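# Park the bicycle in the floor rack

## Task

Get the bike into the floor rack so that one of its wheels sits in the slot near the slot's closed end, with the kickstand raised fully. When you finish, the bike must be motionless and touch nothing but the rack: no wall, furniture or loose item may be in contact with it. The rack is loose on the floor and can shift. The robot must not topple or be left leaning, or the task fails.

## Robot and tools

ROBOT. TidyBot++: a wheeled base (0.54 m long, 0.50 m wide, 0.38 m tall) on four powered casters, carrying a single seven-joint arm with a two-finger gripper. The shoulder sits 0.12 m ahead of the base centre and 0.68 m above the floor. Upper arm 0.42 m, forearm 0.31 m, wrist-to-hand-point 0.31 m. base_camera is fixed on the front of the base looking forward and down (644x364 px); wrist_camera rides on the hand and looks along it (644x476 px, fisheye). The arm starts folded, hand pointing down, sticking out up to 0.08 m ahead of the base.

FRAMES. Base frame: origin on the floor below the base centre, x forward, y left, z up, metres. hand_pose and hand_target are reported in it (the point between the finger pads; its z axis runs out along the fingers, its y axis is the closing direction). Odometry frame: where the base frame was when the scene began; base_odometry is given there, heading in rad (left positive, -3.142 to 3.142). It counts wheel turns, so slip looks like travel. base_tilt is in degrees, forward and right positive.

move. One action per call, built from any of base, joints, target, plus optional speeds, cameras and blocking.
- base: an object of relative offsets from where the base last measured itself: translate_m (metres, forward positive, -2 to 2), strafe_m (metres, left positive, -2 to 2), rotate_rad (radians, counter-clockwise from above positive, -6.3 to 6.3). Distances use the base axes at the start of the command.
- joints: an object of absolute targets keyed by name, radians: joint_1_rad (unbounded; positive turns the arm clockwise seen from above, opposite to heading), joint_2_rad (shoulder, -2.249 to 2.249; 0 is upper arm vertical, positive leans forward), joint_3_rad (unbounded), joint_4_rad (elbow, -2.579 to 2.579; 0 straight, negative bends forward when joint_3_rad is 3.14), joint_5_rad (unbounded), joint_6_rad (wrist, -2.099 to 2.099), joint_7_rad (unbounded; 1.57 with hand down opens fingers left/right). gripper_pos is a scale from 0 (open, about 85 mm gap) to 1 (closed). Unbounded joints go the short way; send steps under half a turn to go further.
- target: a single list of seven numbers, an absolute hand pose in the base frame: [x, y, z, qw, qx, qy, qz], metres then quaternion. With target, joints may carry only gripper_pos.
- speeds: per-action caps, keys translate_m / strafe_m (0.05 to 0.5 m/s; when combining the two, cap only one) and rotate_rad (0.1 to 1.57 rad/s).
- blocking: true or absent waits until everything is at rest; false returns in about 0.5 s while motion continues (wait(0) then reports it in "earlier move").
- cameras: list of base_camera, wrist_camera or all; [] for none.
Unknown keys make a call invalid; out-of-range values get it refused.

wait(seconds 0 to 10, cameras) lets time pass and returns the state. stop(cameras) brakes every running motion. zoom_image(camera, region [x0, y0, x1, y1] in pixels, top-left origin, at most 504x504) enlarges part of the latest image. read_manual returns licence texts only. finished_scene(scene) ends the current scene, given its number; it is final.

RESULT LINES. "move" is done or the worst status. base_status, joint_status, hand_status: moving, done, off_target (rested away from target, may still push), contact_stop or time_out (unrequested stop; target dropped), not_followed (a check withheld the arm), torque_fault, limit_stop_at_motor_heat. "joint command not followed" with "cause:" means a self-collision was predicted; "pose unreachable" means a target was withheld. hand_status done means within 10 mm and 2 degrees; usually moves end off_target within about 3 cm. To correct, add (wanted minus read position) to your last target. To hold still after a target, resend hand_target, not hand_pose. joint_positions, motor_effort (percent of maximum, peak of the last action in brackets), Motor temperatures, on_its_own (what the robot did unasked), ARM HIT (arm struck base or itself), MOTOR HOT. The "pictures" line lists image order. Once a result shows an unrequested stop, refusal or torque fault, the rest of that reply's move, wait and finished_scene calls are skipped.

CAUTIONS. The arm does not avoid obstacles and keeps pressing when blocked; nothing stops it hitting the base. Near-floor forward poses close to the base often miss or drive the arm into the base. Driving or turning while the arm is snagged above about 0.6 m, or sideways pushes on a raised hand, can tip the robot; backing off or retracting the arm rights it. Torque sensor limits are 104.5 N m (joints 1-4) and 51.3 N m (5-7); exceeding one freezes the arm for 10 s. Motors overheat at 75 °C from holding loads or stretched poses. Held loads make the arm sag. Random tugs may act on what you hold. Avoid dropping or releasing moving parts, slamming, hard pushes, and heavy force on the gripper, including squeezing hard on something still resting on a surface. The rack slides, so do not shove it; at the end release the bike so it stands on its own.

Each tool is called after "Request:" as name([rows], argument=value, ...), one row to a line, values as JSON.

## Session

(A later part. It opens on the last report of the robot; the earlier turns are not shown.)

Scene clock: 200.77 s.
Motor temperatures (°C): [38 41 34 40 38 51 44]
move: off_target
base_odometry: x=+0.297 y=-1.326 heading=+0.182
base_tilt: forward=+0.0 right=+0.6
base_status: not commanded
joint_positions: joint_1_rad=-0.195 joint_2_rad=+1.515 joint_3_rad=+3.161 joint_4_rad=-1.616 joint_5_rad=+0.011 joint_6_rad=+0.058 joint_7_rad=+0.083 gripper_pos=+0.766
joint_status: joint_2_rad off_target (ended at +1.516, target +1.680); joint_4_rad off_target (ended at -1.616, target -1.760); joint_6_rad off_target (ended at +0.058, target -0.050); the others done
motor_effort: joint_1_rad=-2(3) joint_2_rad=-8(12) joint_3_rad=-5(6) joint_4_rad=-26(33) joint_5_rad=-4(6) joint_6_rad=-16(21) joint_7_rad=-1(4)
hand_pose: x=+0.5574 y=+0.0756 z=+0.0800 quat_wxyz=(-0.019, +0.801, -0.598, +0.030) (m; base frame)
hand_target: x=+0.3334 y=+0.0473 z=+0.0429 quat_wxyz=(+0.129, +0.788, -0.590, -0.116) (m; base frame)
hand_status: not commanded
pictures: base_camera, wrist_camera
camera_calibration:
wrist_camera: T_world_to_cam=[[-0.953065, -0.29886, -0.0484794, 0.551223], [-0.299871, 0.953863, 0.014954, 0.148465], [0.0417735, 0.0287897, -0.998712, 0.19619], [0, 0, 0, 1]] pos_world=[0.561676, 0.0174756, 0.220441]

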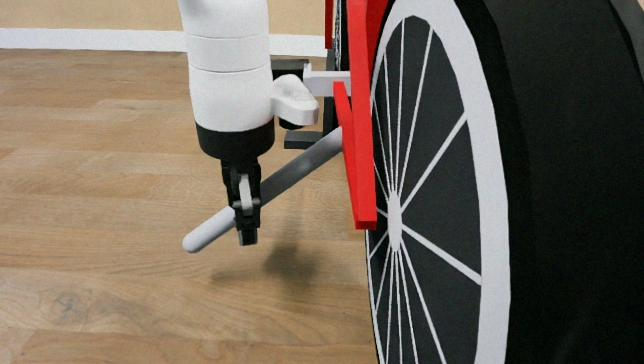

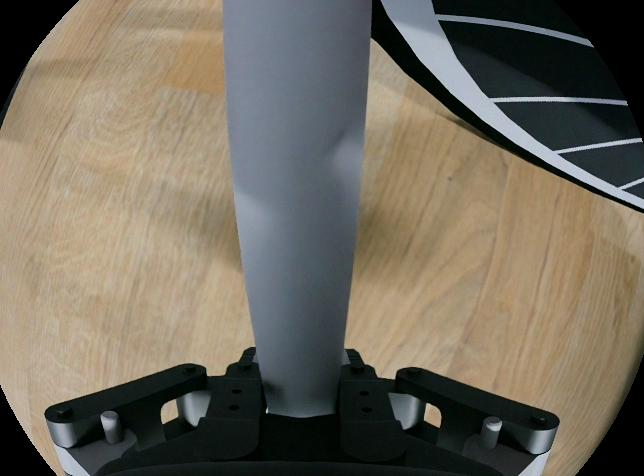

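Request:
move(joints={"joint_1_rad":-0.21,"joint_2_rad":1.53,"joint_4_rad":-1.74,"joint_6_rad":0.0,"joint_7_rad":0.28}, cameras=["all"])

Scene clock: 202.10 s.
Motor temperatures (°C): [38 41 34 40 38 51 44]
move: off_target
base_odometry: x=+0.297 y=-1.326 heading=+0.182
base_tilt: forward=+0.0 right=+0.6
base_status: not commanded
joint_positions: joint_1_rad=-0.195 joint_2_rad=+1.501 joint_3_rad=+3.163 joint_4_rad=-1.657 joint_5_rad=+0.011 joint_6_rad=+0.058 joint_7_rad=+0.229 gripper_pos=+0.766
joint_status: joint_4_rad off_target (ended at -1.657, target -1.740); the others done
motor_effort: joint_1_rad=-5(6) joint_2_rad=-27(28) joint_3_rad=-7(8) joint_4_rad=-14(26) joint_5_rad=-1(3) joint_6_rad=-8(16) joint_7_rad=+1(2)
hand_pose: x=+0.5411 y=+0.0714 z=+0.0857 quat_wxyz=(-0.007, +0.843, -0.538, +0.022) (m; base frame)
hand_target: x=+0.4513 y=+0.0732 z=+0.0785 quat_wxyz=(+0.044, +0.851, -0.522, -0.047) (m; base frame)
hand_status: not commanded
pictures: base_camera, wrist_camera
camera_calibration:
wrist_camera: T_world_to_cam=[[-0.900684, -0.434095, -0.018157, 0.513414], [-0.434318, 0.900695, 0.0107613, 0.224416], [0.0116825, 0.0175785, -0.999777, 0.219873], [0, 0, 0, 1]] pos_world=[0.557323, 0.0168752, 0.226731]

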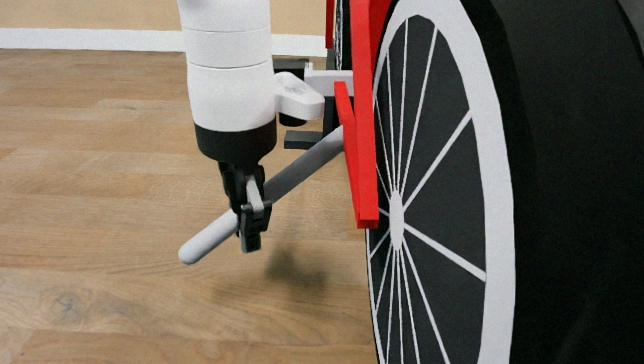

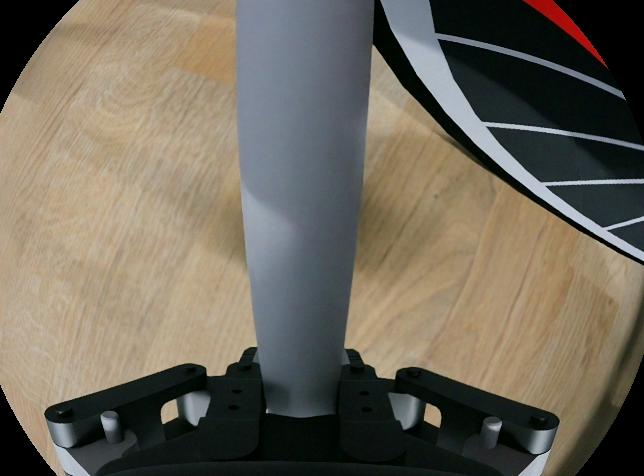

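Request:
move(joints={"joint_1_rad":-0.21,"joint_2_rad":1.43,"joint_4_rad":-1.89,"joint_6_rad":0.17,"joint_7_rad":0.43}, cameras=["all"])

Scene clock: 203.30 s.
Motor temperatures (°C): [38 41 34 40 38 51 44]
move: off_target
base_odometry: x=+0.297 y=-1.326 heading=+0.182
base_tilt: forward=+0.0 right=+0.6
base_status: not commanded
joint_positions: joint_1_rad=-0.195 joint_2_rad=+1.465 joint_3_rad=+3.177 joint_4_rad=-1.791 joint_5_rad=+0.011 joint_6_rad=+0.172 joint_7_rad=+0.416 gripper_pos=+0.767
joint_status: joint_4_rad off_target (ended at -1.791, target -1.890); the others done
motor_effort: joint_1_rad=-5(6) joint_2_rad=-38(39) joint_3_rad=-11(12) joint_4_rad=-18(18) joint_5_rad=-4(5) joint_6_rad=-7(10) joint_7_rad=-3(4)
hand_pose: x=+0.5158 y=+0.0580 z=+0.1031 quat_wxyz=(-0.005, +0.888, -0.458, +0.033) (m; base frame)
hand_target: x=+0.4690 y=+0.0759 z=+0.1202 quat_wxyz=(+0.003, +0.889, -0.457, -0.003) (m; base frame)
hand_status: not commanded
pictures: base_camera, wrist_camera
camera_calibration:
wrist_camera: T_world_to_cam=[[-0.805575, -0.592133, -0.0206709, 0.445551], [-0.591978, 0.805839, -0.0136395, 0.314657], [0.0247338, 0.00124902, -0.999693, 0.232001], [0, 0, 0, 1]] pos_world=[0.539456, 0.00997296, 0.245432]

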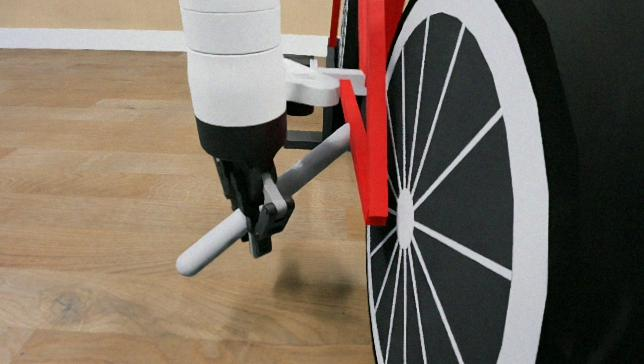

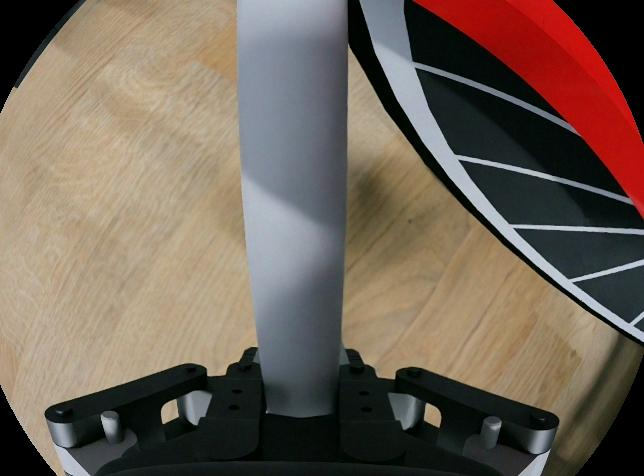

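Request:
move(joints={"joint_1_rad":-0.16,"joint_2_rad":1.385,"joint_4_rad":-1.93,"joint_6_rad":0.20,"joint_7_rad":0.6}, cameras=["all"])

Scene clock: 204.23 s.
Motor temperatures (°C): [38 41 34 40 38 51 44]
move: off_target
base_odometry: x=+0.297 y=-1.326 heading=+0.182
base_tilt: forward=+0.0 right=+0.6
base_status: not commanded
joint_positions: joint_1_rad=-0.172 joint_2_rad=+1.445 joint_3_rad=+3.175 joint_4_rad=-1.851 joint_5_rad=+0.011 joint_6_rad=+0.189 joint_7_rad=+0.602 gripper_pos=+0.770
joint_status: joint_2_rad off_target (ended at +1.445, target +1.385); joint_4_rad off_target (ended at -1.851, target -1.930); the others done
motor_effort: joint_1_rad=-2(5) joint_2_rad=-42(43) joint_3_rad=-7(11) joint_4_rad=-15(19) joint_5_rad=-5(7) joint_6_rad=-5(7) joint_7_rad=-4(6)
hand_pose: x=+0.4966 y=+0.0466 z=+0.1130 quat_wxyz=(+0.004, +0.923, -0.385, +0.023) (m; base frame)
hand_target: x=+0.4817 y=+0.0596 z=+0.1387 quat_wxyz=(-0.006, +0.915, -0.403, +0.012) (m; base frame)
hand_status: not commanded
pictures: base_camera, wrist_camera
camera_calibration:
wrist_camera: T_world_to_cam=[[-0.699784, -0.714314, 0.0075873, 0.373498], [-0.714352, 0.69977, -0.0047957, 0.377306], [-0.00188373, -0.00877596, -0.99996, 0.256032], [0, 0, 0, 1]] pos_world=[0.531379, 0.00501498, 0.254998]

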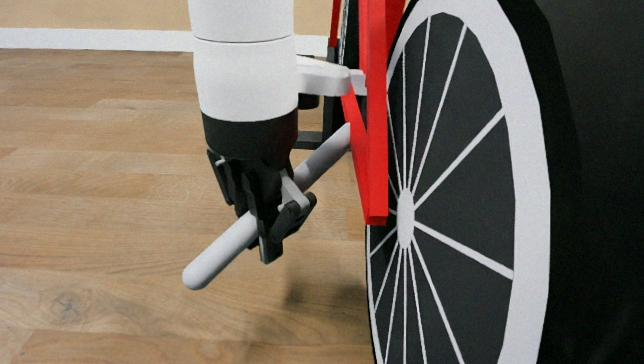

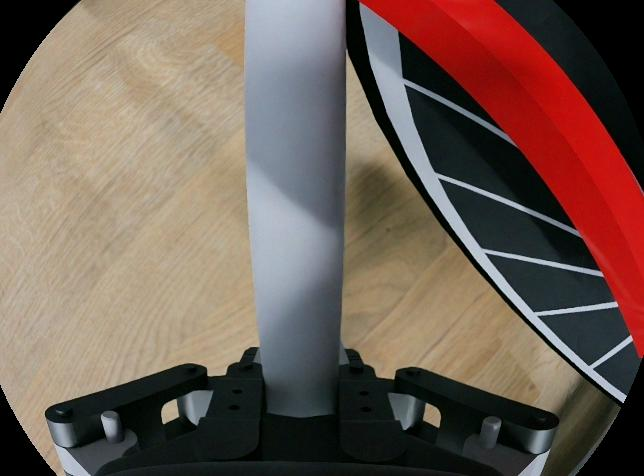

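Request:
move(joints={"joint_1_rad":-0.11,"joint_2_rad":1.36,"joint_4_rad":-2.0,"joint_6_rad":0.25,"joint_7_rad":0.78}, cameras=["all"])

Scene clock: 205.17 s.
Motor temperatures (°C): [38 41 34 40 38 51 44]
move: off_target
base_odometry: x=+0.297 y=-1.326 heading=+0.182
base_tilt: forward=+0.0 right=+0.6
base_status: not commanded
joint_positions: joint_1_rad=-0.137 joint_2_rad=+1.421 joint_3_rad=+3.175 joint_4_rad=-1.925 joint_5_rad=+0.011 joint_6_rad=+0.235 joint_7_rad=+0.793 gripper_pos=+0.771
joint_status: joint_2_rad off_target (ended at +1.421, target +1.360); joint_4_rad off_target (ended at -1.925, target -2.000); the others done
motor_effort: joint_1_rad=+1(2) joint_2_rad=-42(43) joint_3_rad=-5(8) joint_4_rad=-14(17) joint_5_rad=-7(9) joint_6_rad=-3(5) joint_7_rad=-6(8)
hand_pose: x=+0.4796 y=+0.0317 z=+0.1255 quat_wxyz=(+0.007, +0.950, -0.312, +0.020) (m; base frame)
hand_target: x=+0.4699 y=+0.0395 z=+0.1518 quat_wxyz=(-0.005, +0.939, -0.343, +0.015) (m; base frame)
hand_status: not commanded
pictures: base_camera, wrist_camera
camera_calibration:
wrist_camera: T_world_to_cam=[[-0.580597, -0.813964, 0.0192273, 0.295359], [-0.81413, 0.580681, -0.00145707, 0.426858], [-0.00997891, -0.0164995, -0.999814, 0.272487], [0, 0, 0, 1]] pos_world=[0.521722, -0.00296157, 0.267379]

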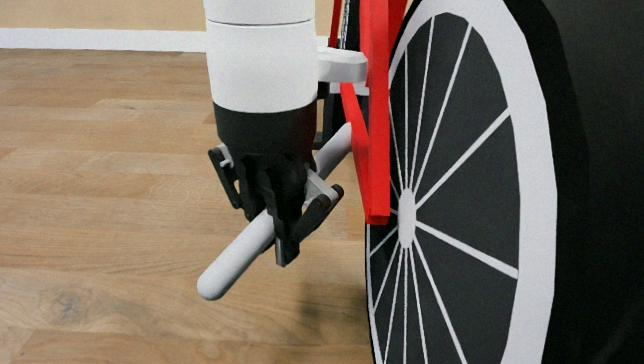

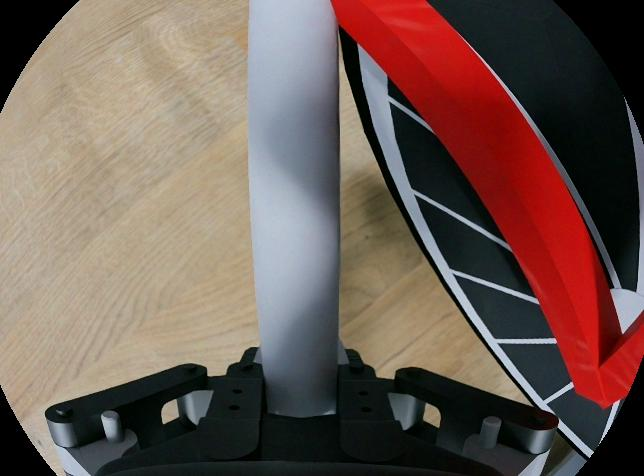

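Request:
move(joints={"joint_1_rad":-0.06,"joint_2_rad":1.33,"joint_4_rad":-2.05,"joint_6_rad":0.28,"joint_7_rad":0.98}, cameras=["all"])

Scene clock: 206.27 s.
Motor temperatures (°C): [38 41 34 40 38 51 44]
move: off_target
base_odometry: x=+0.297 y=-1.326 heading=+0.182
base_tilt: forward=+0.0 right=+0.6
base_status: not commanded
joint_positions: joint_1_rad=-0.086 joint_2_rad=+1.388 joint_3_rad=+3.172 joint_4_rad=-1.990 joint_5_rad=+0.011 joint_6_rad=+0.262 joint_7_rad=+0.998 gripper_pos=+0.776
joint_status: joint_2_rad off_target (ended at +1.388, target +1.330); joint_4_rad off_target (ended at -1.990, target -2.050); the others done
motor_effort: joint_1_rad=+2(4) joint_2_rad=-44(45) joint_3_rad=-6(9) joint_4_rad=-14(16) joint_5_rad=-8(11) joint_6_rad=-2(5) joint_7_rad=-7(9)
hand_pose: x=+0.4673 y=+0.0143 z=+0.1412 quat_wxyz=(+0.009, +0.971, -0.238, +0.016) (m; base frame)
hand_target: x=+0.4657 y=+0.0214 z=+0.1657 quat_wxyz=(-0.005, +0.962, -0.271, +0.020) (m; base frame)
hand_status: not commanded
pictures: base_camera, wrist_camera
camera_calibration:
wrist_camera: T_world_to_cam=[[-0.449977, -0.892627, 0.0271685, 0.212699], [-0.89288, 0.450264, 0.0052422, 0.464692], [-0.0169123, -0.0218993, -0.999617, 0.291097], [0, 0, 0, 1]] pos_world=[0.515547, -0.0129988, 0.28277]

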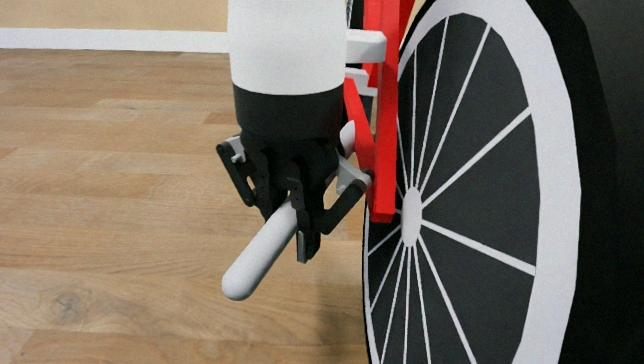

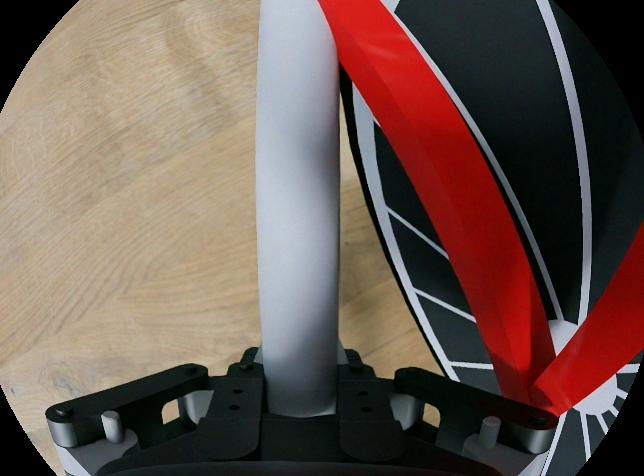

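Request:
move(joints={"gripper_pos":0.55}, cameras=["all"])

Scene clock: 208.07 s.
Motor temperatures (°C): [38 41 34 40 38 51 44]
move: done
base_odometry: x=+0.297 y=-1.326 heading=+0.182
base_tilt: forward=+0.0 right=+0.6
base_status: not commanded
joint_positions: joint_1_rad=-0.042 joint_2_rad=+1.350 joint_3_rad=+3.188 joint_4_rad=-2.057 joint_5_rad=-0.005 joint_6_rad=+0.262 joint_7_rad=+0.979 gripper_pos=+0.550
joint_status: all done
on_its_own: joint_4_rad moved -0.067 to your old target -2.050
motor_effort: joint_1_rad=-5(8) joint_2_rad=-34(44) joint_3_rad=-10(14) joint_4_rad=-3(14) joint_5_rad=+1(8) joint_6_rad=+2(3) joint_7_rad=-1(7)
hand_pose: x=+0.4469 y=-0.0121 z=+0.1593 quat_wxyz=(+0.023, +0.960, -0.279, +0.006) (m; base frame)
hand_target: x=+0.4657 y=+0.0214 z=+0.1657 quat_wxyz=(-0.005, +0.962, -0.271, +0.020) (m; base frame)
hand_status: not commanded
pictures: base_camera, wrist_camera
camera_calibration:
wrist_camera: T_world_to_cam=[[-0.522284, -0.850795, 0.0580291, 0.207463], [-0.851534, 0.523982, 0.018256, 0.438589], [-0.0459383, -0.039879, -0.998148, 0.320804], [0, 0, 0, 1]] pos_world=[0.496565, -0.0405103, 0.300165]

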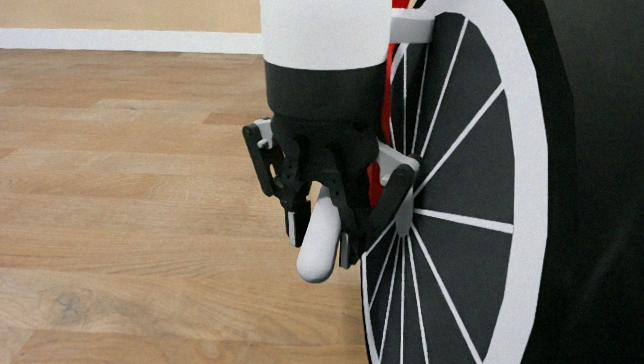

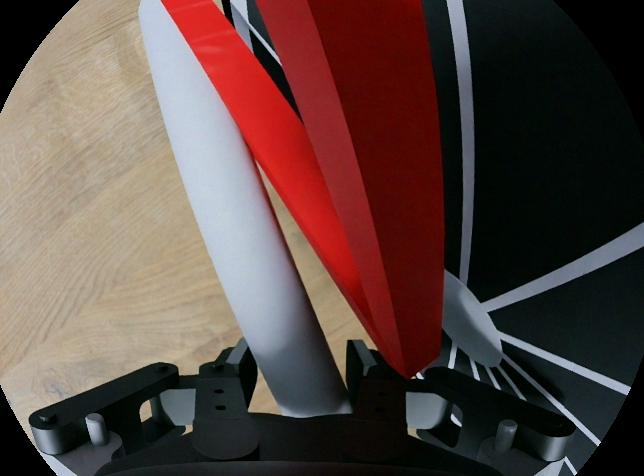

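Request:
move(joints={"joint_2_rad":1.20,"joint_4_rad":-2.14,"joint_6_rad":0.17,"gripper_pos":0.5}, cameras=["all"])

Scene clock: 209.30 s.
Motor temperatures (°C): [38 41 34 40 38 51 44]
move: done
base_odometry: x=+0.297 y=-1.326 heading=+0.182
base_tilt: forward=+0.0 right=+0.6
base_status: not commanded
joint_positions: joint_1_rad=-0.039 joint_2_rad=+1.235 joint_3_rad=+3.192 joint_4_rad=-2.138 joint_5_rad=-0.005 joint_6_rad=+0.200 joint_7_rad=+0.979 gripper_pos=+0.500
joint_status: all done
motor_effort: joint_1_rad=-6(8) joint_2_rad=-33(42) joint_3_rad=-12(14) joint_4_rad=-3(6) joint_5_rad=+0(2) joint_6_rad=+1(2) joint_7_rad=+0(1)
hand_pose: x=+0.4355 y=-0.0145 z=+0.2035 quat_wxyz=(+0.028, +0.959, -0.284, -0.007) (m; base frame)
hand_target: x=+0.4397 y=+0.0204 z=+0.2149 quat_wxyz=(+0.006, +0.962, -0.271, -0.013) (m; base frame)
hand_status: not commanded
pictures: base_camera, wrist_camera
camera_calibration:
wrist_camera: T_world_to_cam=[[-0.529771, -0.844842, 0.0747255, 0.196783], [-0.844956, 0.533358, 0.0397404, 0.422277], [-0.0734298, -0.0420864, -0.996412, 0.37591], [0, 0, 0, 1]] pos_world=[0.488659, -0.0431531, 0.343075]

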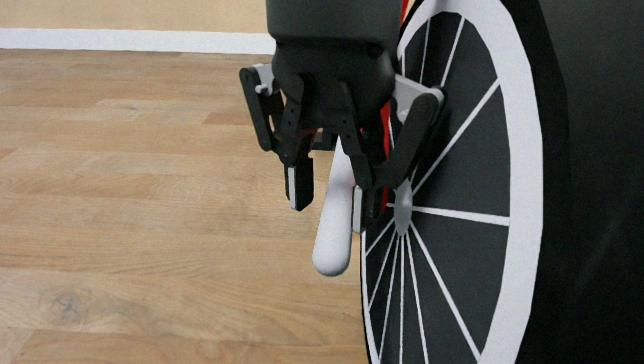

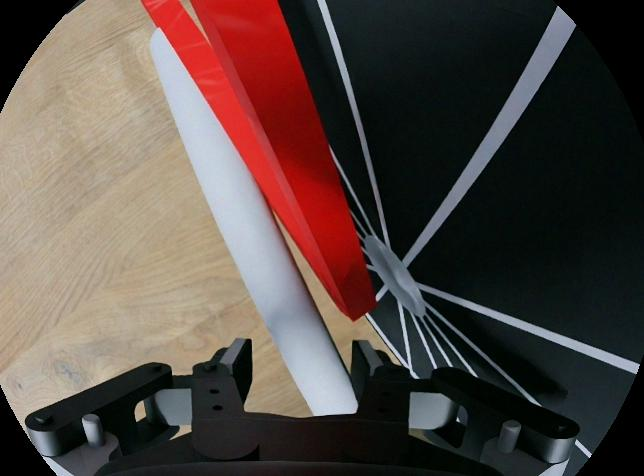

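Request:
move(joints={"joint_2_rad":1.05,"joint_4_rad":-2.225,"joint_6_rad":0.11}, cameras=["all"])

Scene clock: 210.57 s.
Motor temperatures (°C): [38 41 34 40 38 51 44]
move: done
base_odometry: x=+0.297 y=-1.326 heading=+0.182
base_tilt: forward=+0.0 right=+0.6
base_status: not commanded
joint_positions: joint_1_rad=-0.058 joint_2_rad=+1.064 joint_3_rad=+3.137 joint_4_rad=-2.213 joint_5_rad=-0.005 joint_6_rad=+0.155 joint_7_rad=+0.979 gripper_pos=+0.500
joint_status: all done
motor_effort: joint_1_rad=+0(6) joint_2_rad=-31(35) joint_3_rad=-1(12) joint_4_rad=-2(4) joint_5_rad=-2(2) joint_6_rad=+0(2) joint_7_rad=+1(1)
hand_pose: x=+0.4500 y=+0.0226 z=+0.2634 quat_wxyz=(-0.005, +0.964, -0.265, +0.009) (m; base frame)
hand_target: x=+0.4342 y=+0.0204 z=+0.2684 quat_wxyz=(+0.004, +0.962, -0.271, -0.011) (m; base frame)
hand_status: not commanded
pictures: base_camera, wrist_camera
camera_calibration:
wrist_camera: T_world_to_cam=[[-0.498858, -0.866674, 0.00405896, 0.236534], [-0.866327, 0.498781, 0.0263657, 0.42622], [-0.024875, 0.00963637, -0.999644, 0.415973], [0, 0, 0, 1]] pos_world=[0.49759, -0.0116016, 0.403627]

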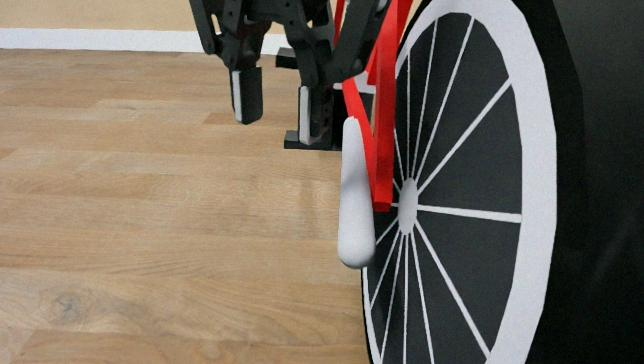

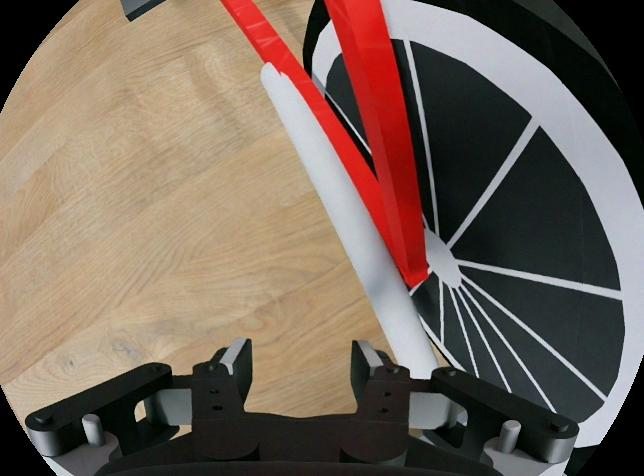

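Request:
move(base={"translate_m":-0.3}, speeds={"translate_m":0.15}, cameras=["all"])

Request:
move(base={"strafe_m":-0.15}, joints={"joint_1_rad":0,"joint_2_rad":-0.2,"joint_4_rad":-2.4,"joint_6_rad":0.1,"joint_7_rad":1.57,"joint_3_rad":3.14}, cameras=["all"])

Scene clock: 213.47 s.
Motor temperatures (°C): [38 41 34 40 38 51 44]
move: done
base_odometry: x=+0.002 y=-1.381 heading=+0.182
base_tilt: forward=+0.0 right=+0.6
base_status: done
joint_positions: joint_1_rad=-0.058 joint_2_rad=+1.064 joint_3_rad=+3.137 joint_4_rad=-2.221 joint_5_rad=-0.005 joint_6_rad=+0.149 joint_7_rad=+0.979 gripper_pos=+0.500
joint_status: not commanded
motor_effort: joint_1_rad=+0(1) joint_2_rad=-31(31) joint_3_rad=-1(2) joint_4_rad=-2(4) joint_5_rad=-1(3) joint_6_rad=+0(1) joint_7_rad=+0(1)
hand_pose: x=+0.4429 y=+0.0222 z=+0.2637 quat_wxyz=(-0.002, +0.964, -0.265, +0.002) (m; base frame)
hand_target: x=+0.4342 y=+0.0204 z=+0.2684 quat_wxyz=(+0.004, +0.962, -0.271, -0.011) (m; base frame)
hand_status: not commanded
pictures: base_camera, wrist_camera
camera_calibration:
wrist_camera: T_world_to_cam=[[-0.4987, -0.866693, 0.011848, 0.230509], [-0.865894, 0.498763, 0.0382445, 0.416953], [-0.0390556, 0.00881344, -0.999198, 0.422301], [0, 0, 0, 1]] pos_world=[0.492485, -0.0119017, 0.403285]

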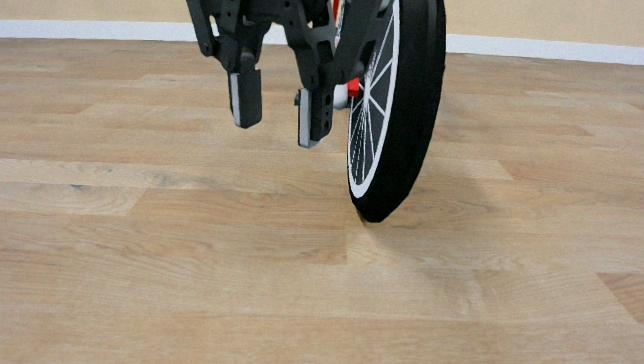

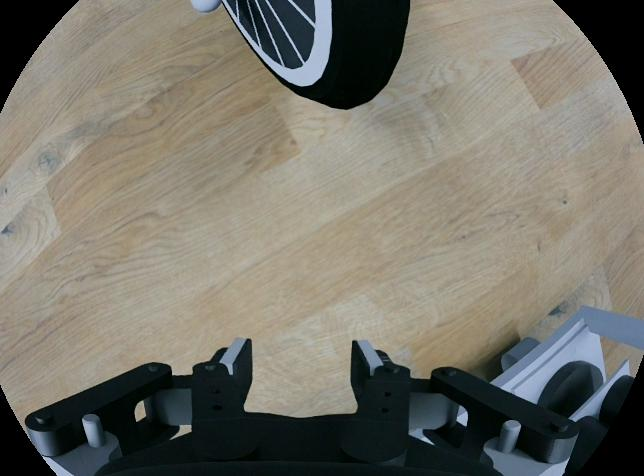

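Scene clock: 216.00 s.
Motor temperatures (°C): [38 41 34 40 38 51 44]
move: done
base_odometry: x=+0.029 y=-1.529 heading=+0.182
base_tilt: forward=+0.0 right=+0.6
base_status: done
joint_positions: joint_1_rad=-0.020 joint_2_rad=-0.181 joint_3_rad=+3.138 joint_4_rad=-2.386 joint_5_rad=-0.005 joint_6_rad=+0.148 joint_7_rad=+1.523 gripper_pos=+0.500
joint_status: all done
motor_effort: joint_1_rad=+0(3) joint_2_rad=-11(34) joint_3_rad=+0(3) joint_4_rad=+18(19) joint_5_rad=-2(2) joint_6_rad=+8(8) joint_7_rad=+1(2)
hand_pose: x=+0.5714 y=+0.0121 z=+0.7637 quat_wxyz=(-0.019, +0.857, -0.012, +0.515) (m; base frame)
hand_target: x=+0.5583 y=+0.0014 z=+0.7520 quat_wxyz=(-0.005, +0.867, -0.009, +0.498) (m; base frame)
hand_status: not commanded
pictures: base_camera, wrist_camera
camera_calibration:
wrist_camera: T_world_to_cam=[[-0.00975416, -0.999663, -0.0240773, 0.0295993], [-0.504406, 0.0257095, -0.863084, 1.00166], [0.863411, 0.0037261, -0.504487, 0.0335614], [0, 0, 0, 1]] pos_world=[0.476554, 0.00371213, 0.882158]

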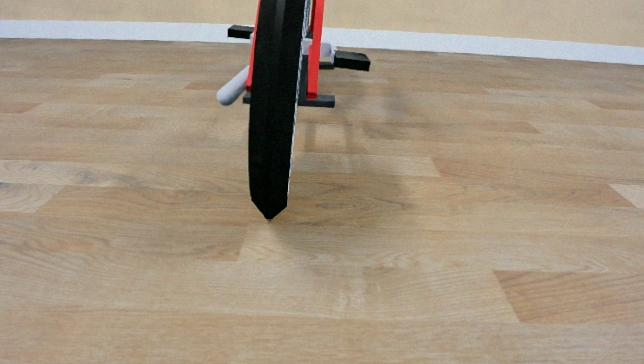

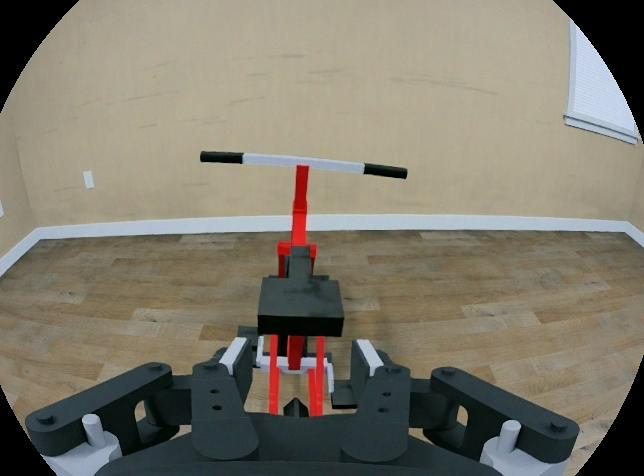

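Request:
zoom_image(camera="base_camera", region=[180, 0, 420, 240])

Scaled by 2.100.

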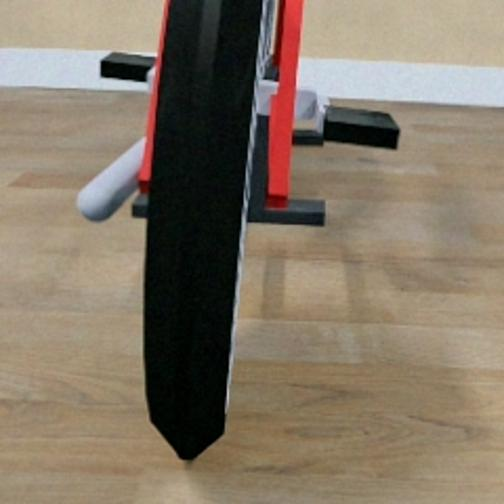

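Request:
move(joints={"joint_2_rad":-0.4}, base={"translate_m":0.24}, speeds={"translate_m":0.2}, cameras=["all"])

Scene clock: 218.27 s.
Motor temperatures (°C): [38 41 34 40 38 51 44]
move: done
base_odometry: x=+0.265 y=-1.485 heading=+0.182
base_tilt: forward=+0.0 right=+0.6
base_status: done
joint_positions: joint_1_rad=-0.020 joint_2_rad=-0.383 joint_3_rad=+3.138 joint_4_rad=-2.391 joint_5_rad=-0.005 joint_6_rad=+0.146 joint_7_rad=+1.526 gripper_pos=+0.500
joint_status: all done
motor_effort: joint_1_rad=-1(1) joint_2_rad=-5(11) joint_3_rad=+0(1) joint_4_rad=+21(21) joint_5_rad=-2(2) joint_6_rad=+8(9) joint_7_rad=+1(1)
hand_pose: x=+0.5446 y=+0.0113 z=+0.8493 quat_wxyz=(-0.021, +0.802, -0.011, +0.596) (m; base frame)
hand_target: x=+0.5356 y=+0.0014 z=+0.8379 quat_wxyz=(-0.005, +0.813, -0.008, +0.582) (m; base frame)
hand_status: not commanded
pictures: base_camera, wrist_camera
camera_calibration:
wrist_camera: T_world_to_cam=[[-0.00429066, -0.999629, -0.0269115, 0.0300544], [-0.327331, 0.0268332, -0.944529, 1.03477], [0.9449, 0.00475632, -0.327324, -0.0949014], [0, 0, 0, 1]] pos_world=[0.428513, 0.00272849, 0.947114]

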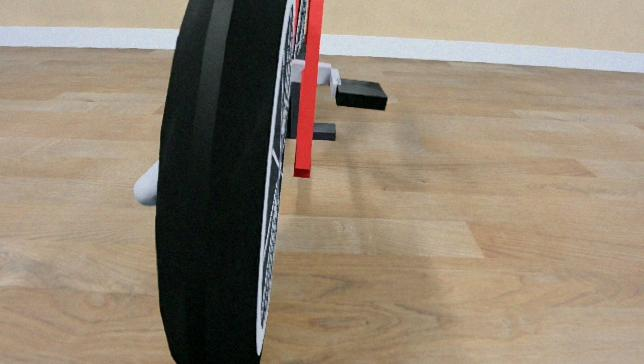

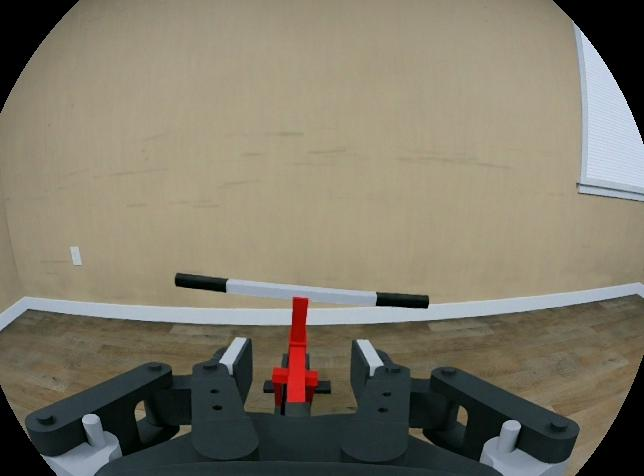

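Request:
move(base={"translate_m":0.065}, speeds={"translate_m":0.07}, cameras=["all"])

Scene clock: 219.77 s.
Motor temperatures (°C): [38 41 34 40 38 51 44]
move: done
base_odometry: x=+0.329 y=-1.474 heading=+0.182
base_tilt: forward=+0.0 right=+0.6
base_status: done
joint_positions: joint_1_rad=-0.020 joint_2_rad=-0.386 joint_3_rad=+3.138 joint_4_rad=-2.391 joint_5_rad=-0.005 joint_6_rad=+0.146 joint_7_rad=+1.526 gripper_pos=+0.500
joint_status: not commanded
motor_effort: joint_1_rad=+0(1) joint_2_rad=-5(8) joint_3_rad=+0(1) joint_4_rad=+21(21) joint_5_rad=-1(2) joint_6_rad=+8(9) joint_7_rad=+1(1)
hand_pose: x=+0.5440 y=+0.0113 z=+0.8506 quat_wxyz=(-0.021, +0.801, -0.011, +0.598) (m; base frame)
hand_target: x=+0.5356 y=+0.0014 z=+0.8379 quat_wxyz=(-0.005, +0.813, -0.008, +0.582) (m; base frame)
hand_status: not commanded
pictures: base_camera, wrist_camera
camera_calibration:
wrist_camera: T_world_to_cam=[[-0.00426041, -0.99963, -0.0268689, 0.0299846], [-0.324383, 0.0267977, -0.945546, 1.03506], [0.945916, 0.00468739, -0.324377, -0.096976], [0, 0, 0, 1]] pos_world=[0.427616, 0.00269075, 0.948049]

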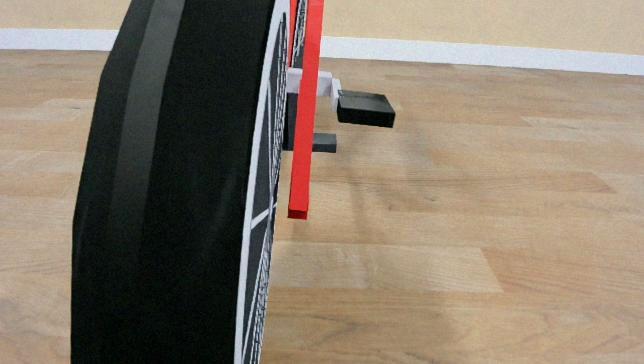

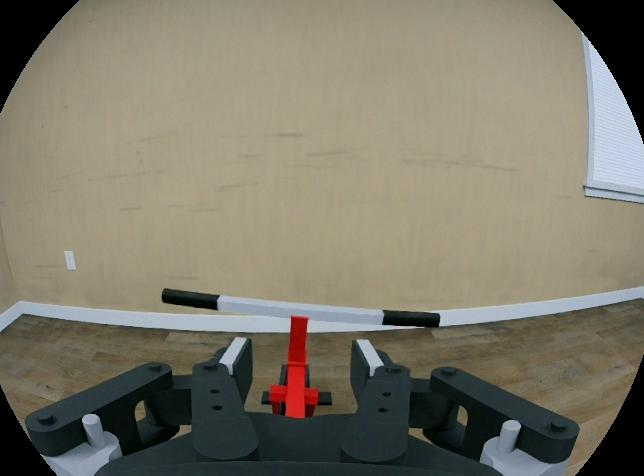

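Request:
move(base={"translate_m":0.05}, speeds={"translate_m":0.05}, cameras=["all"])

Scene clock: 221.23 s.
Motor temperatures (°C): [38 41 34 40 38 51 44]
move: done
base_odometry: x=+0.378 y=-1.465 heading=+0.182
base_tilt: forward=+0.0 right=+0.6
base_status: done
joint_positions: joint_1_rad=-0.020 joint_2_rad=-0.387 joint_3_rad=+3.138 joint_4_rad=-2.392 joint_5_rad=-0.005 joint_6_rad=+0.146 joint_7_rad=+1.526 gripper_pos=+0.500
joint_status: not commanded
motor_effort: joint_1_rad=+0(1) joint_2_rad=-6(7) joint_3_rad=+1(1) joint_4_rad=+21(21) joint_5_rad=-1(3) joint_6_rad=+8(9) joint_7_rad=+1(1)
hand_pose: x=+0.5437 y=+0.0113 z=+0.8512 quat_wxyz=(-0.021, +0.801, -0.011, +0.598) (m; base frame)
hand_target: x=+0.5356 y=+0.0014 z=+0.8379 quat_wxyz=(-0.005, +0.813, -0.008, +0.582) (m; base frame)
hand_status: not commanded
pictures: base_camera, wrist_camera
camera_calibration:
wrist_camera: T_world_to_cam=[[-0.00420615, -0.999631, -0.0268431, 0.029942], [-0.323077, 0.0267622, -0.945994, 1.03519], [0.946363, 0.0046934, -0.32307, -0.0978931], [0, 0, 0, 1]] pos_world=[0.427214, 0.00268642, 0.948462]

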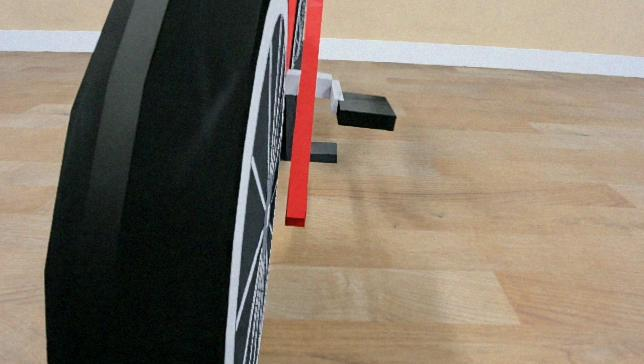

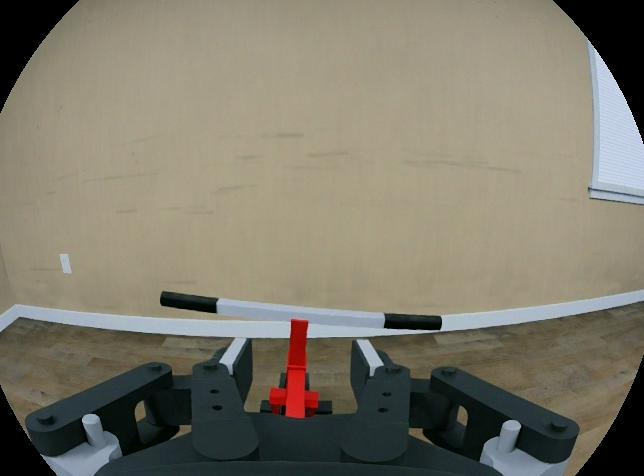

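Request:
move(base={"translate_m":0.03}, speeds={"translate_m":0.05}, cameras=["base_camera"])

Request:
move(base={"translate_m":0.015}, speeds={"translate_m":0.05}, cameras=["base_camera"])

Scene clock: 222.40 s.
Motor temperatures (°C): [38 41 34 40 38 51 44]
move: done
base_odometry: x=+0.408 y=-1.460 heading=+0.182
base_tilt: forward=+0.0 right=+0.6
base_status: done
joint_positions: joint_1_rad=-0.020 joint_2_rad=-0.388 joint_3_rad=+3.138 joint_4_rad=-2.392 joint_5_rad=-0.005 joint_6_rad=+0.146 joint_7_rad=+1.526 gripper_pos=+0.500
joint_status: not commanded
motor_effort: joint_1_rad=+0(1) joint_2_rad=-5(8) joint_3_rad=+1(1) joint_4_rad=+20(21) joint_5_rad=-2(2) joint_6_rad=+8(9) joint_7_rad=+1(1)
hand_pose: x=+0.5436 y=+0.0113 z=+0.8514 quat_wxyz=(-0.021, +0.801, -0.011, +0.599) (m; base frame)
hand_target: x=+0.5356 y=+0.0014 z=+0.8379 quat_wxyz=(-0.005, +0.813, -0.008, +0.582) (m; base frame)
hand_status: not commanded
pictures: base_camera

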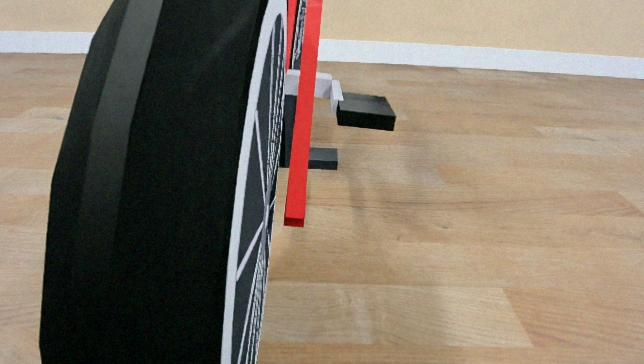

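Scene clock: 223.17 s.
Motor temperatures (°C): [38 41 34 40 38 51 44]
move: done
base_odometry: x=+0.422 y=-1.457 heading=+0.182
base_tilt: forward=+0.0 right=+0.6
base_status: done
joint_positions: joint_1_rad=-0.020 joint_2_rad=-0.389 joint_3_rad=+3.138 joint_4_rad=-2.392 joint_5_rad=-0.005 joint_6_rad=+0.146 joint_7_rad=+1.526 gripper_pos=+0.500
joint_status: not commanded
motor_effort: joint_1_rad=+0(1) joint_2_rad=-5(7) joint_3_rad=+1(1) joint_4_rad=+21(21) joint_5_rad=-2(2) joint_6_rad=+8(9) joint_7_rad=+1(1)
hand_pose: x=+0.5435 y=+0.0112 z=+0.8517 quat_wxyz=(-0.021, +0.801, -0.010, +0.599) (m; base frame)
hand_target: x=+0.5356 y=+0.0014 z=+0.8379 quat_wxyz=(-0.005, +0.813, -0.008, +0.582) (m; base frame)
hand_status: not commanded
pictures: base_camera

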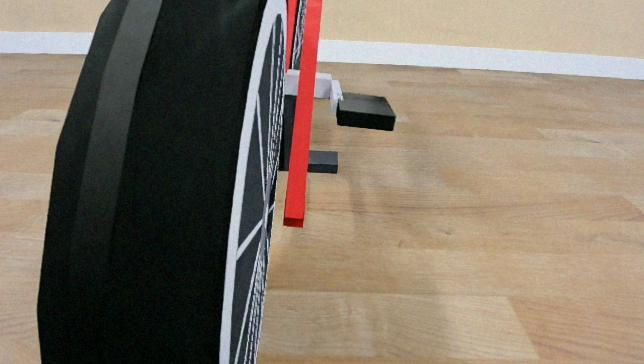

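Request:
move(base={"translate_m":0.015}, speeds={"translate_m":0.05}, cameras=["base_camera"])

Request:
zoom_image(camera="base_camera", region=[240, 60, 420, 200])

Scene clock: 224.00 s.
Motor temperatures (°C): [38 41 34 40 38 51 44]
move: done
base_odometry: x=+0.437 y=-1.454 heading=+0.182
base_tilt: forward=+0.0 right=+0.6
base_status: done
joint_positions: joint_1_rad=-0.020 joint_2_rad=-0.389 joint_3_rad=+3.138 joint_4_rad=-2.392 joint_5_rad=-0.005 joint_6_rad=+0.146 joint_7_rad=+1.526 gripper_pos=+0.500
joint_status: not commanded
motor_effort: joint_1_rad=+0(1) joint_2_rad=-5(7) joint_3_rad=+1(1) joint_4_rad=+21(22) joint_5_rad=-1(2) joint_6_rad=+8(9) joint_7_rad=+1(1)
hand_pose: x=+0.5433 y=+0.0112 z=+0.8519 quat_wxyz=(-0.021, +0.800, -0.010, +0.599) (m; base frame)
hand_target: x=+0.5356 y=+0.0014 z=+0.8379 quat_wxyz=(-0.005, +0.813, -0.008, +0.582) (m; base frame)
hand_status: not commanded
pictures: base_camera

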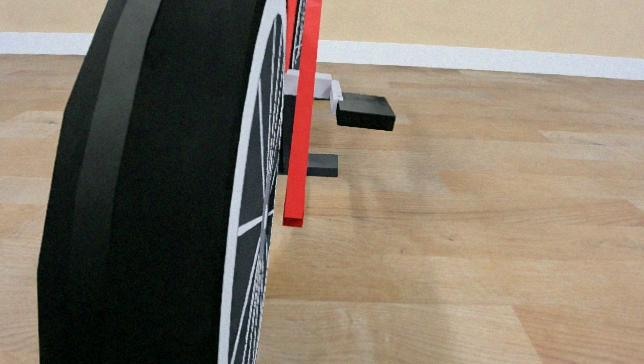

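Scaled by 2.800.

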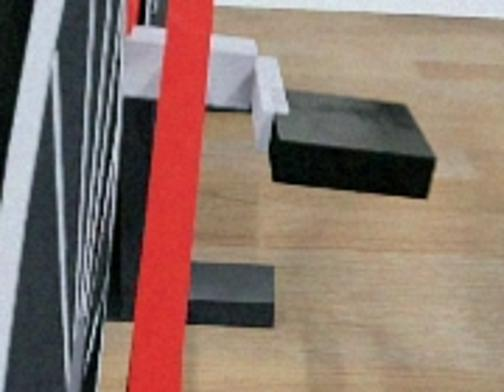

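Request:
move(base={"translate_m":0.02}, speeds={"translate_m":0.05}, cameras=["base_camera"])

Request:
move(base={"translate_m":0.02}, speeds={"translate_m":0.05}, cameras=["all"])

Scene clock: 224.97 s.
Motor temperatures (°C): [38 41 34 40 38 51 44]
move: done
base_odometry: x=+0.456 y=-1.451 heading=+0.182
base_tilt: forward=+0.0 right=+0.6
base_status: done
joint_positions: joint_1_rad=-0.020 joint_2_rad=-0.390 joint_3_rad=+3.138 joint_4_rad=-2.392 joint_5_rad=-0.005 joint_6_rad=+0.146 joint_7_rad=+1.526 gripper_pos=+0.500
joint_status: not commanded
motor_effort: joint_1_rad=+0(1) joint_2_rad=-5(8) joint_3_rad=+0(1) joint_4_rad=+20(21) joint_5_rad=-2(2) joint_6_rad=+8(9) joint_7_rad=+1(1)
hand_pose: x=+0.5432 y=+0.0112 z=+0.8521 quat_wxyz=(-0.021, +0.800, -0.010, +0.599) (m; base frame)
hand_target: x=+0.5356 y=+0.0014 z=+0.8379 quat_wxyz=(-0.005, +0.813, -0.008, +0.582) (m; base frame)
hand_status: not commanded
pictures: base_camera

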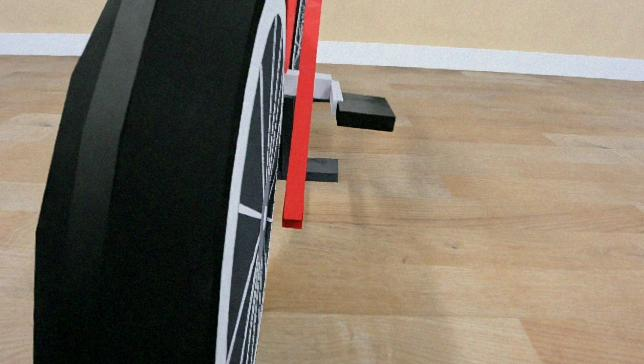

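Scene clock: 225.83 s.
Motor temperatures (°C): [38 41 34 40 38 51 44]
move: done
base_odometry: x=+0.475 y=-1.448 heading=+0.182
base_tilt: forward=+0.0 right=+0.6
base_status: done
joint_positions: joint_1_rad=-0.020 joint_2_rad=-0.391 joint_3_rad=+3.138 joint_4_rad=-2.392 joint_5_rad=-0.005 joint_6_rad=+0.146 joint_7_rad=+1.526 gripper_pos=+0.500
joint_status: not commanded
motor_effort: joint_1_rad=+0(1) joint_2_rad=-5(8) joint_3_rad=+1(1) joint_4_rad=+21(22) joint_5_rad=-1(2) joint_6_rad=+8(9) joint_7_rad=+1(1)
hand_pose: x=+0.5430 y=+0.0112 z=+0.8524 quat_wxyz=(-0.021, +0.800, -0.011, +0.599) (m; base frame)
hand_target: x=+0.5356 y=+0.0014 z=+0.8379 quat_wxyz=(-0.005, +0.813, -0.008, +0.582) (m; base frame)
hand_status: not commanded
pictures: base_camera, wrist_camera
camera_calibration:
wrist_camera: T_world_to_cam=[[-0.00420884, -0.999632, -0.0267958, 0.0298694], [-0.320243, 0.0267322, -0.946958, 1.03542], [0.947326, 0.00459556, -0.320238, -0.0997579], [0, 0, 0, 1]] pos_world=[0.426216, 0.0026378, 0.949356]

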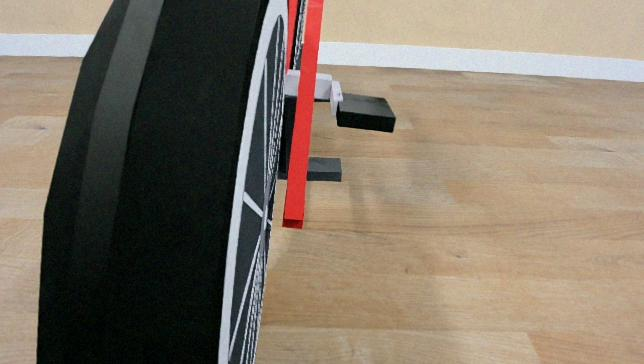

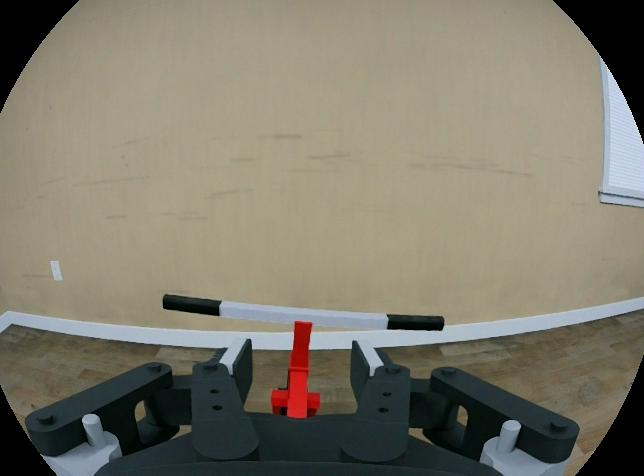

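Request:
move(base={"translate_m":-0.45}, speeds={"translate_m":0.25}, cameras=["all"])

Request:
zoom_image(camera="base_camera", region=[180, 0, 420, 240])

Scene clock: 228.60 s.
Motor temperatures (°C): [38 41 34 40 38 51 44]
move: done
base_odometry: x=+0.032 y=-1.529 heading=+0.182
base_tilt: forward=+0.0 right=+0.6
base_status: done
joint_positions: joint_1_rad=-0.019 joint_2_rad=-0.393 joint_3_rad=+3.138 joint_4_rad=-2.392 joint_5_rad=-0.005 joint_6_rad=+0.146 joint_7_rad=+1.526 gripper_pos=+0.500
joint_status: not commanded
motor_effort: joint_1_rad=+0(1) joint_2_rad=-5(10) joint_3_rad=+0(1) joint_4_rad=+21(22) joint_5_rad=-1(2) joint_6_rad=+8(9) joint_7_rad=+1(1)
hand_pose: x=+0.5426 y=+0.0109 z=+0.8531 quat_wxyz=(-0.021, +0.800, -0.011, +0.600) (m; base frame)
hand_target: x=+0.5356 y=+0.0014 z=+0.8379 quat_wxyz=(-0.005, +0.813, -0.008, +0.582) (m; base frame)
hand_status: not commanded
pictures: base_camera, wrist_camera
camera_calibration:
wrist_camera: T_world_to_cam=[[-0.00488315, -0.99963, -0.0267746, 0.0299143], [-0.318694, 0.0269345, -0.947475, 1.03553], [0.947845, 0.00390624, -0.318707, -0.100772], [0, 0, 0, 1]] pos_world=[0.425679, 0.0024054, 0.949822]

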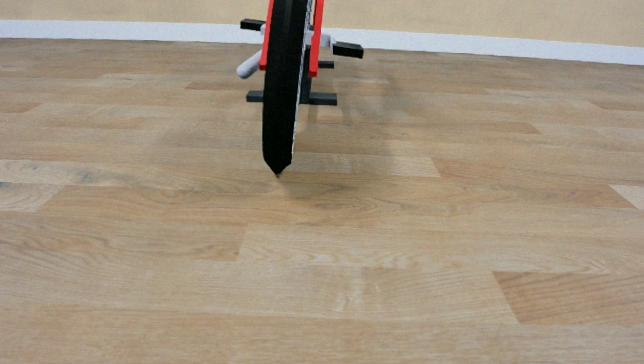

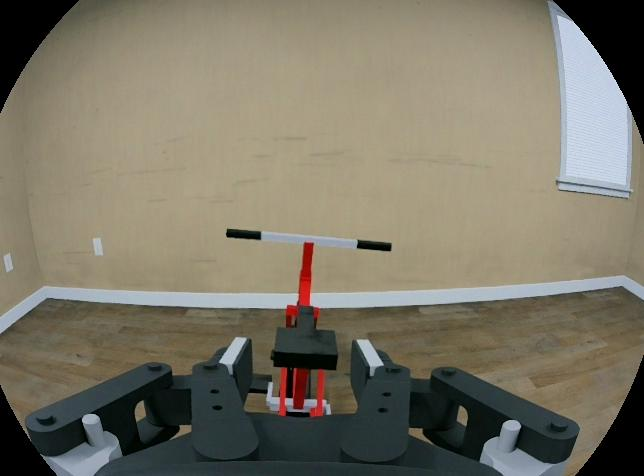

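Scaled by 2.100.

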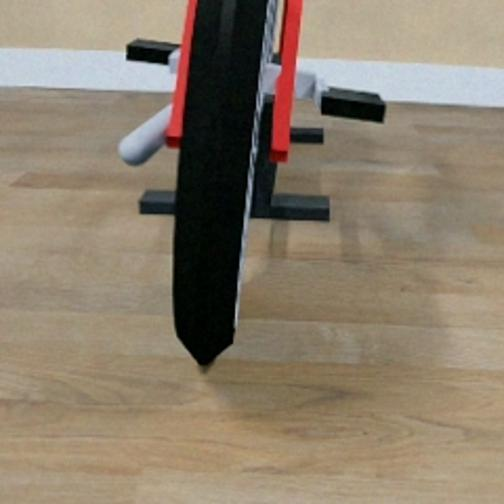

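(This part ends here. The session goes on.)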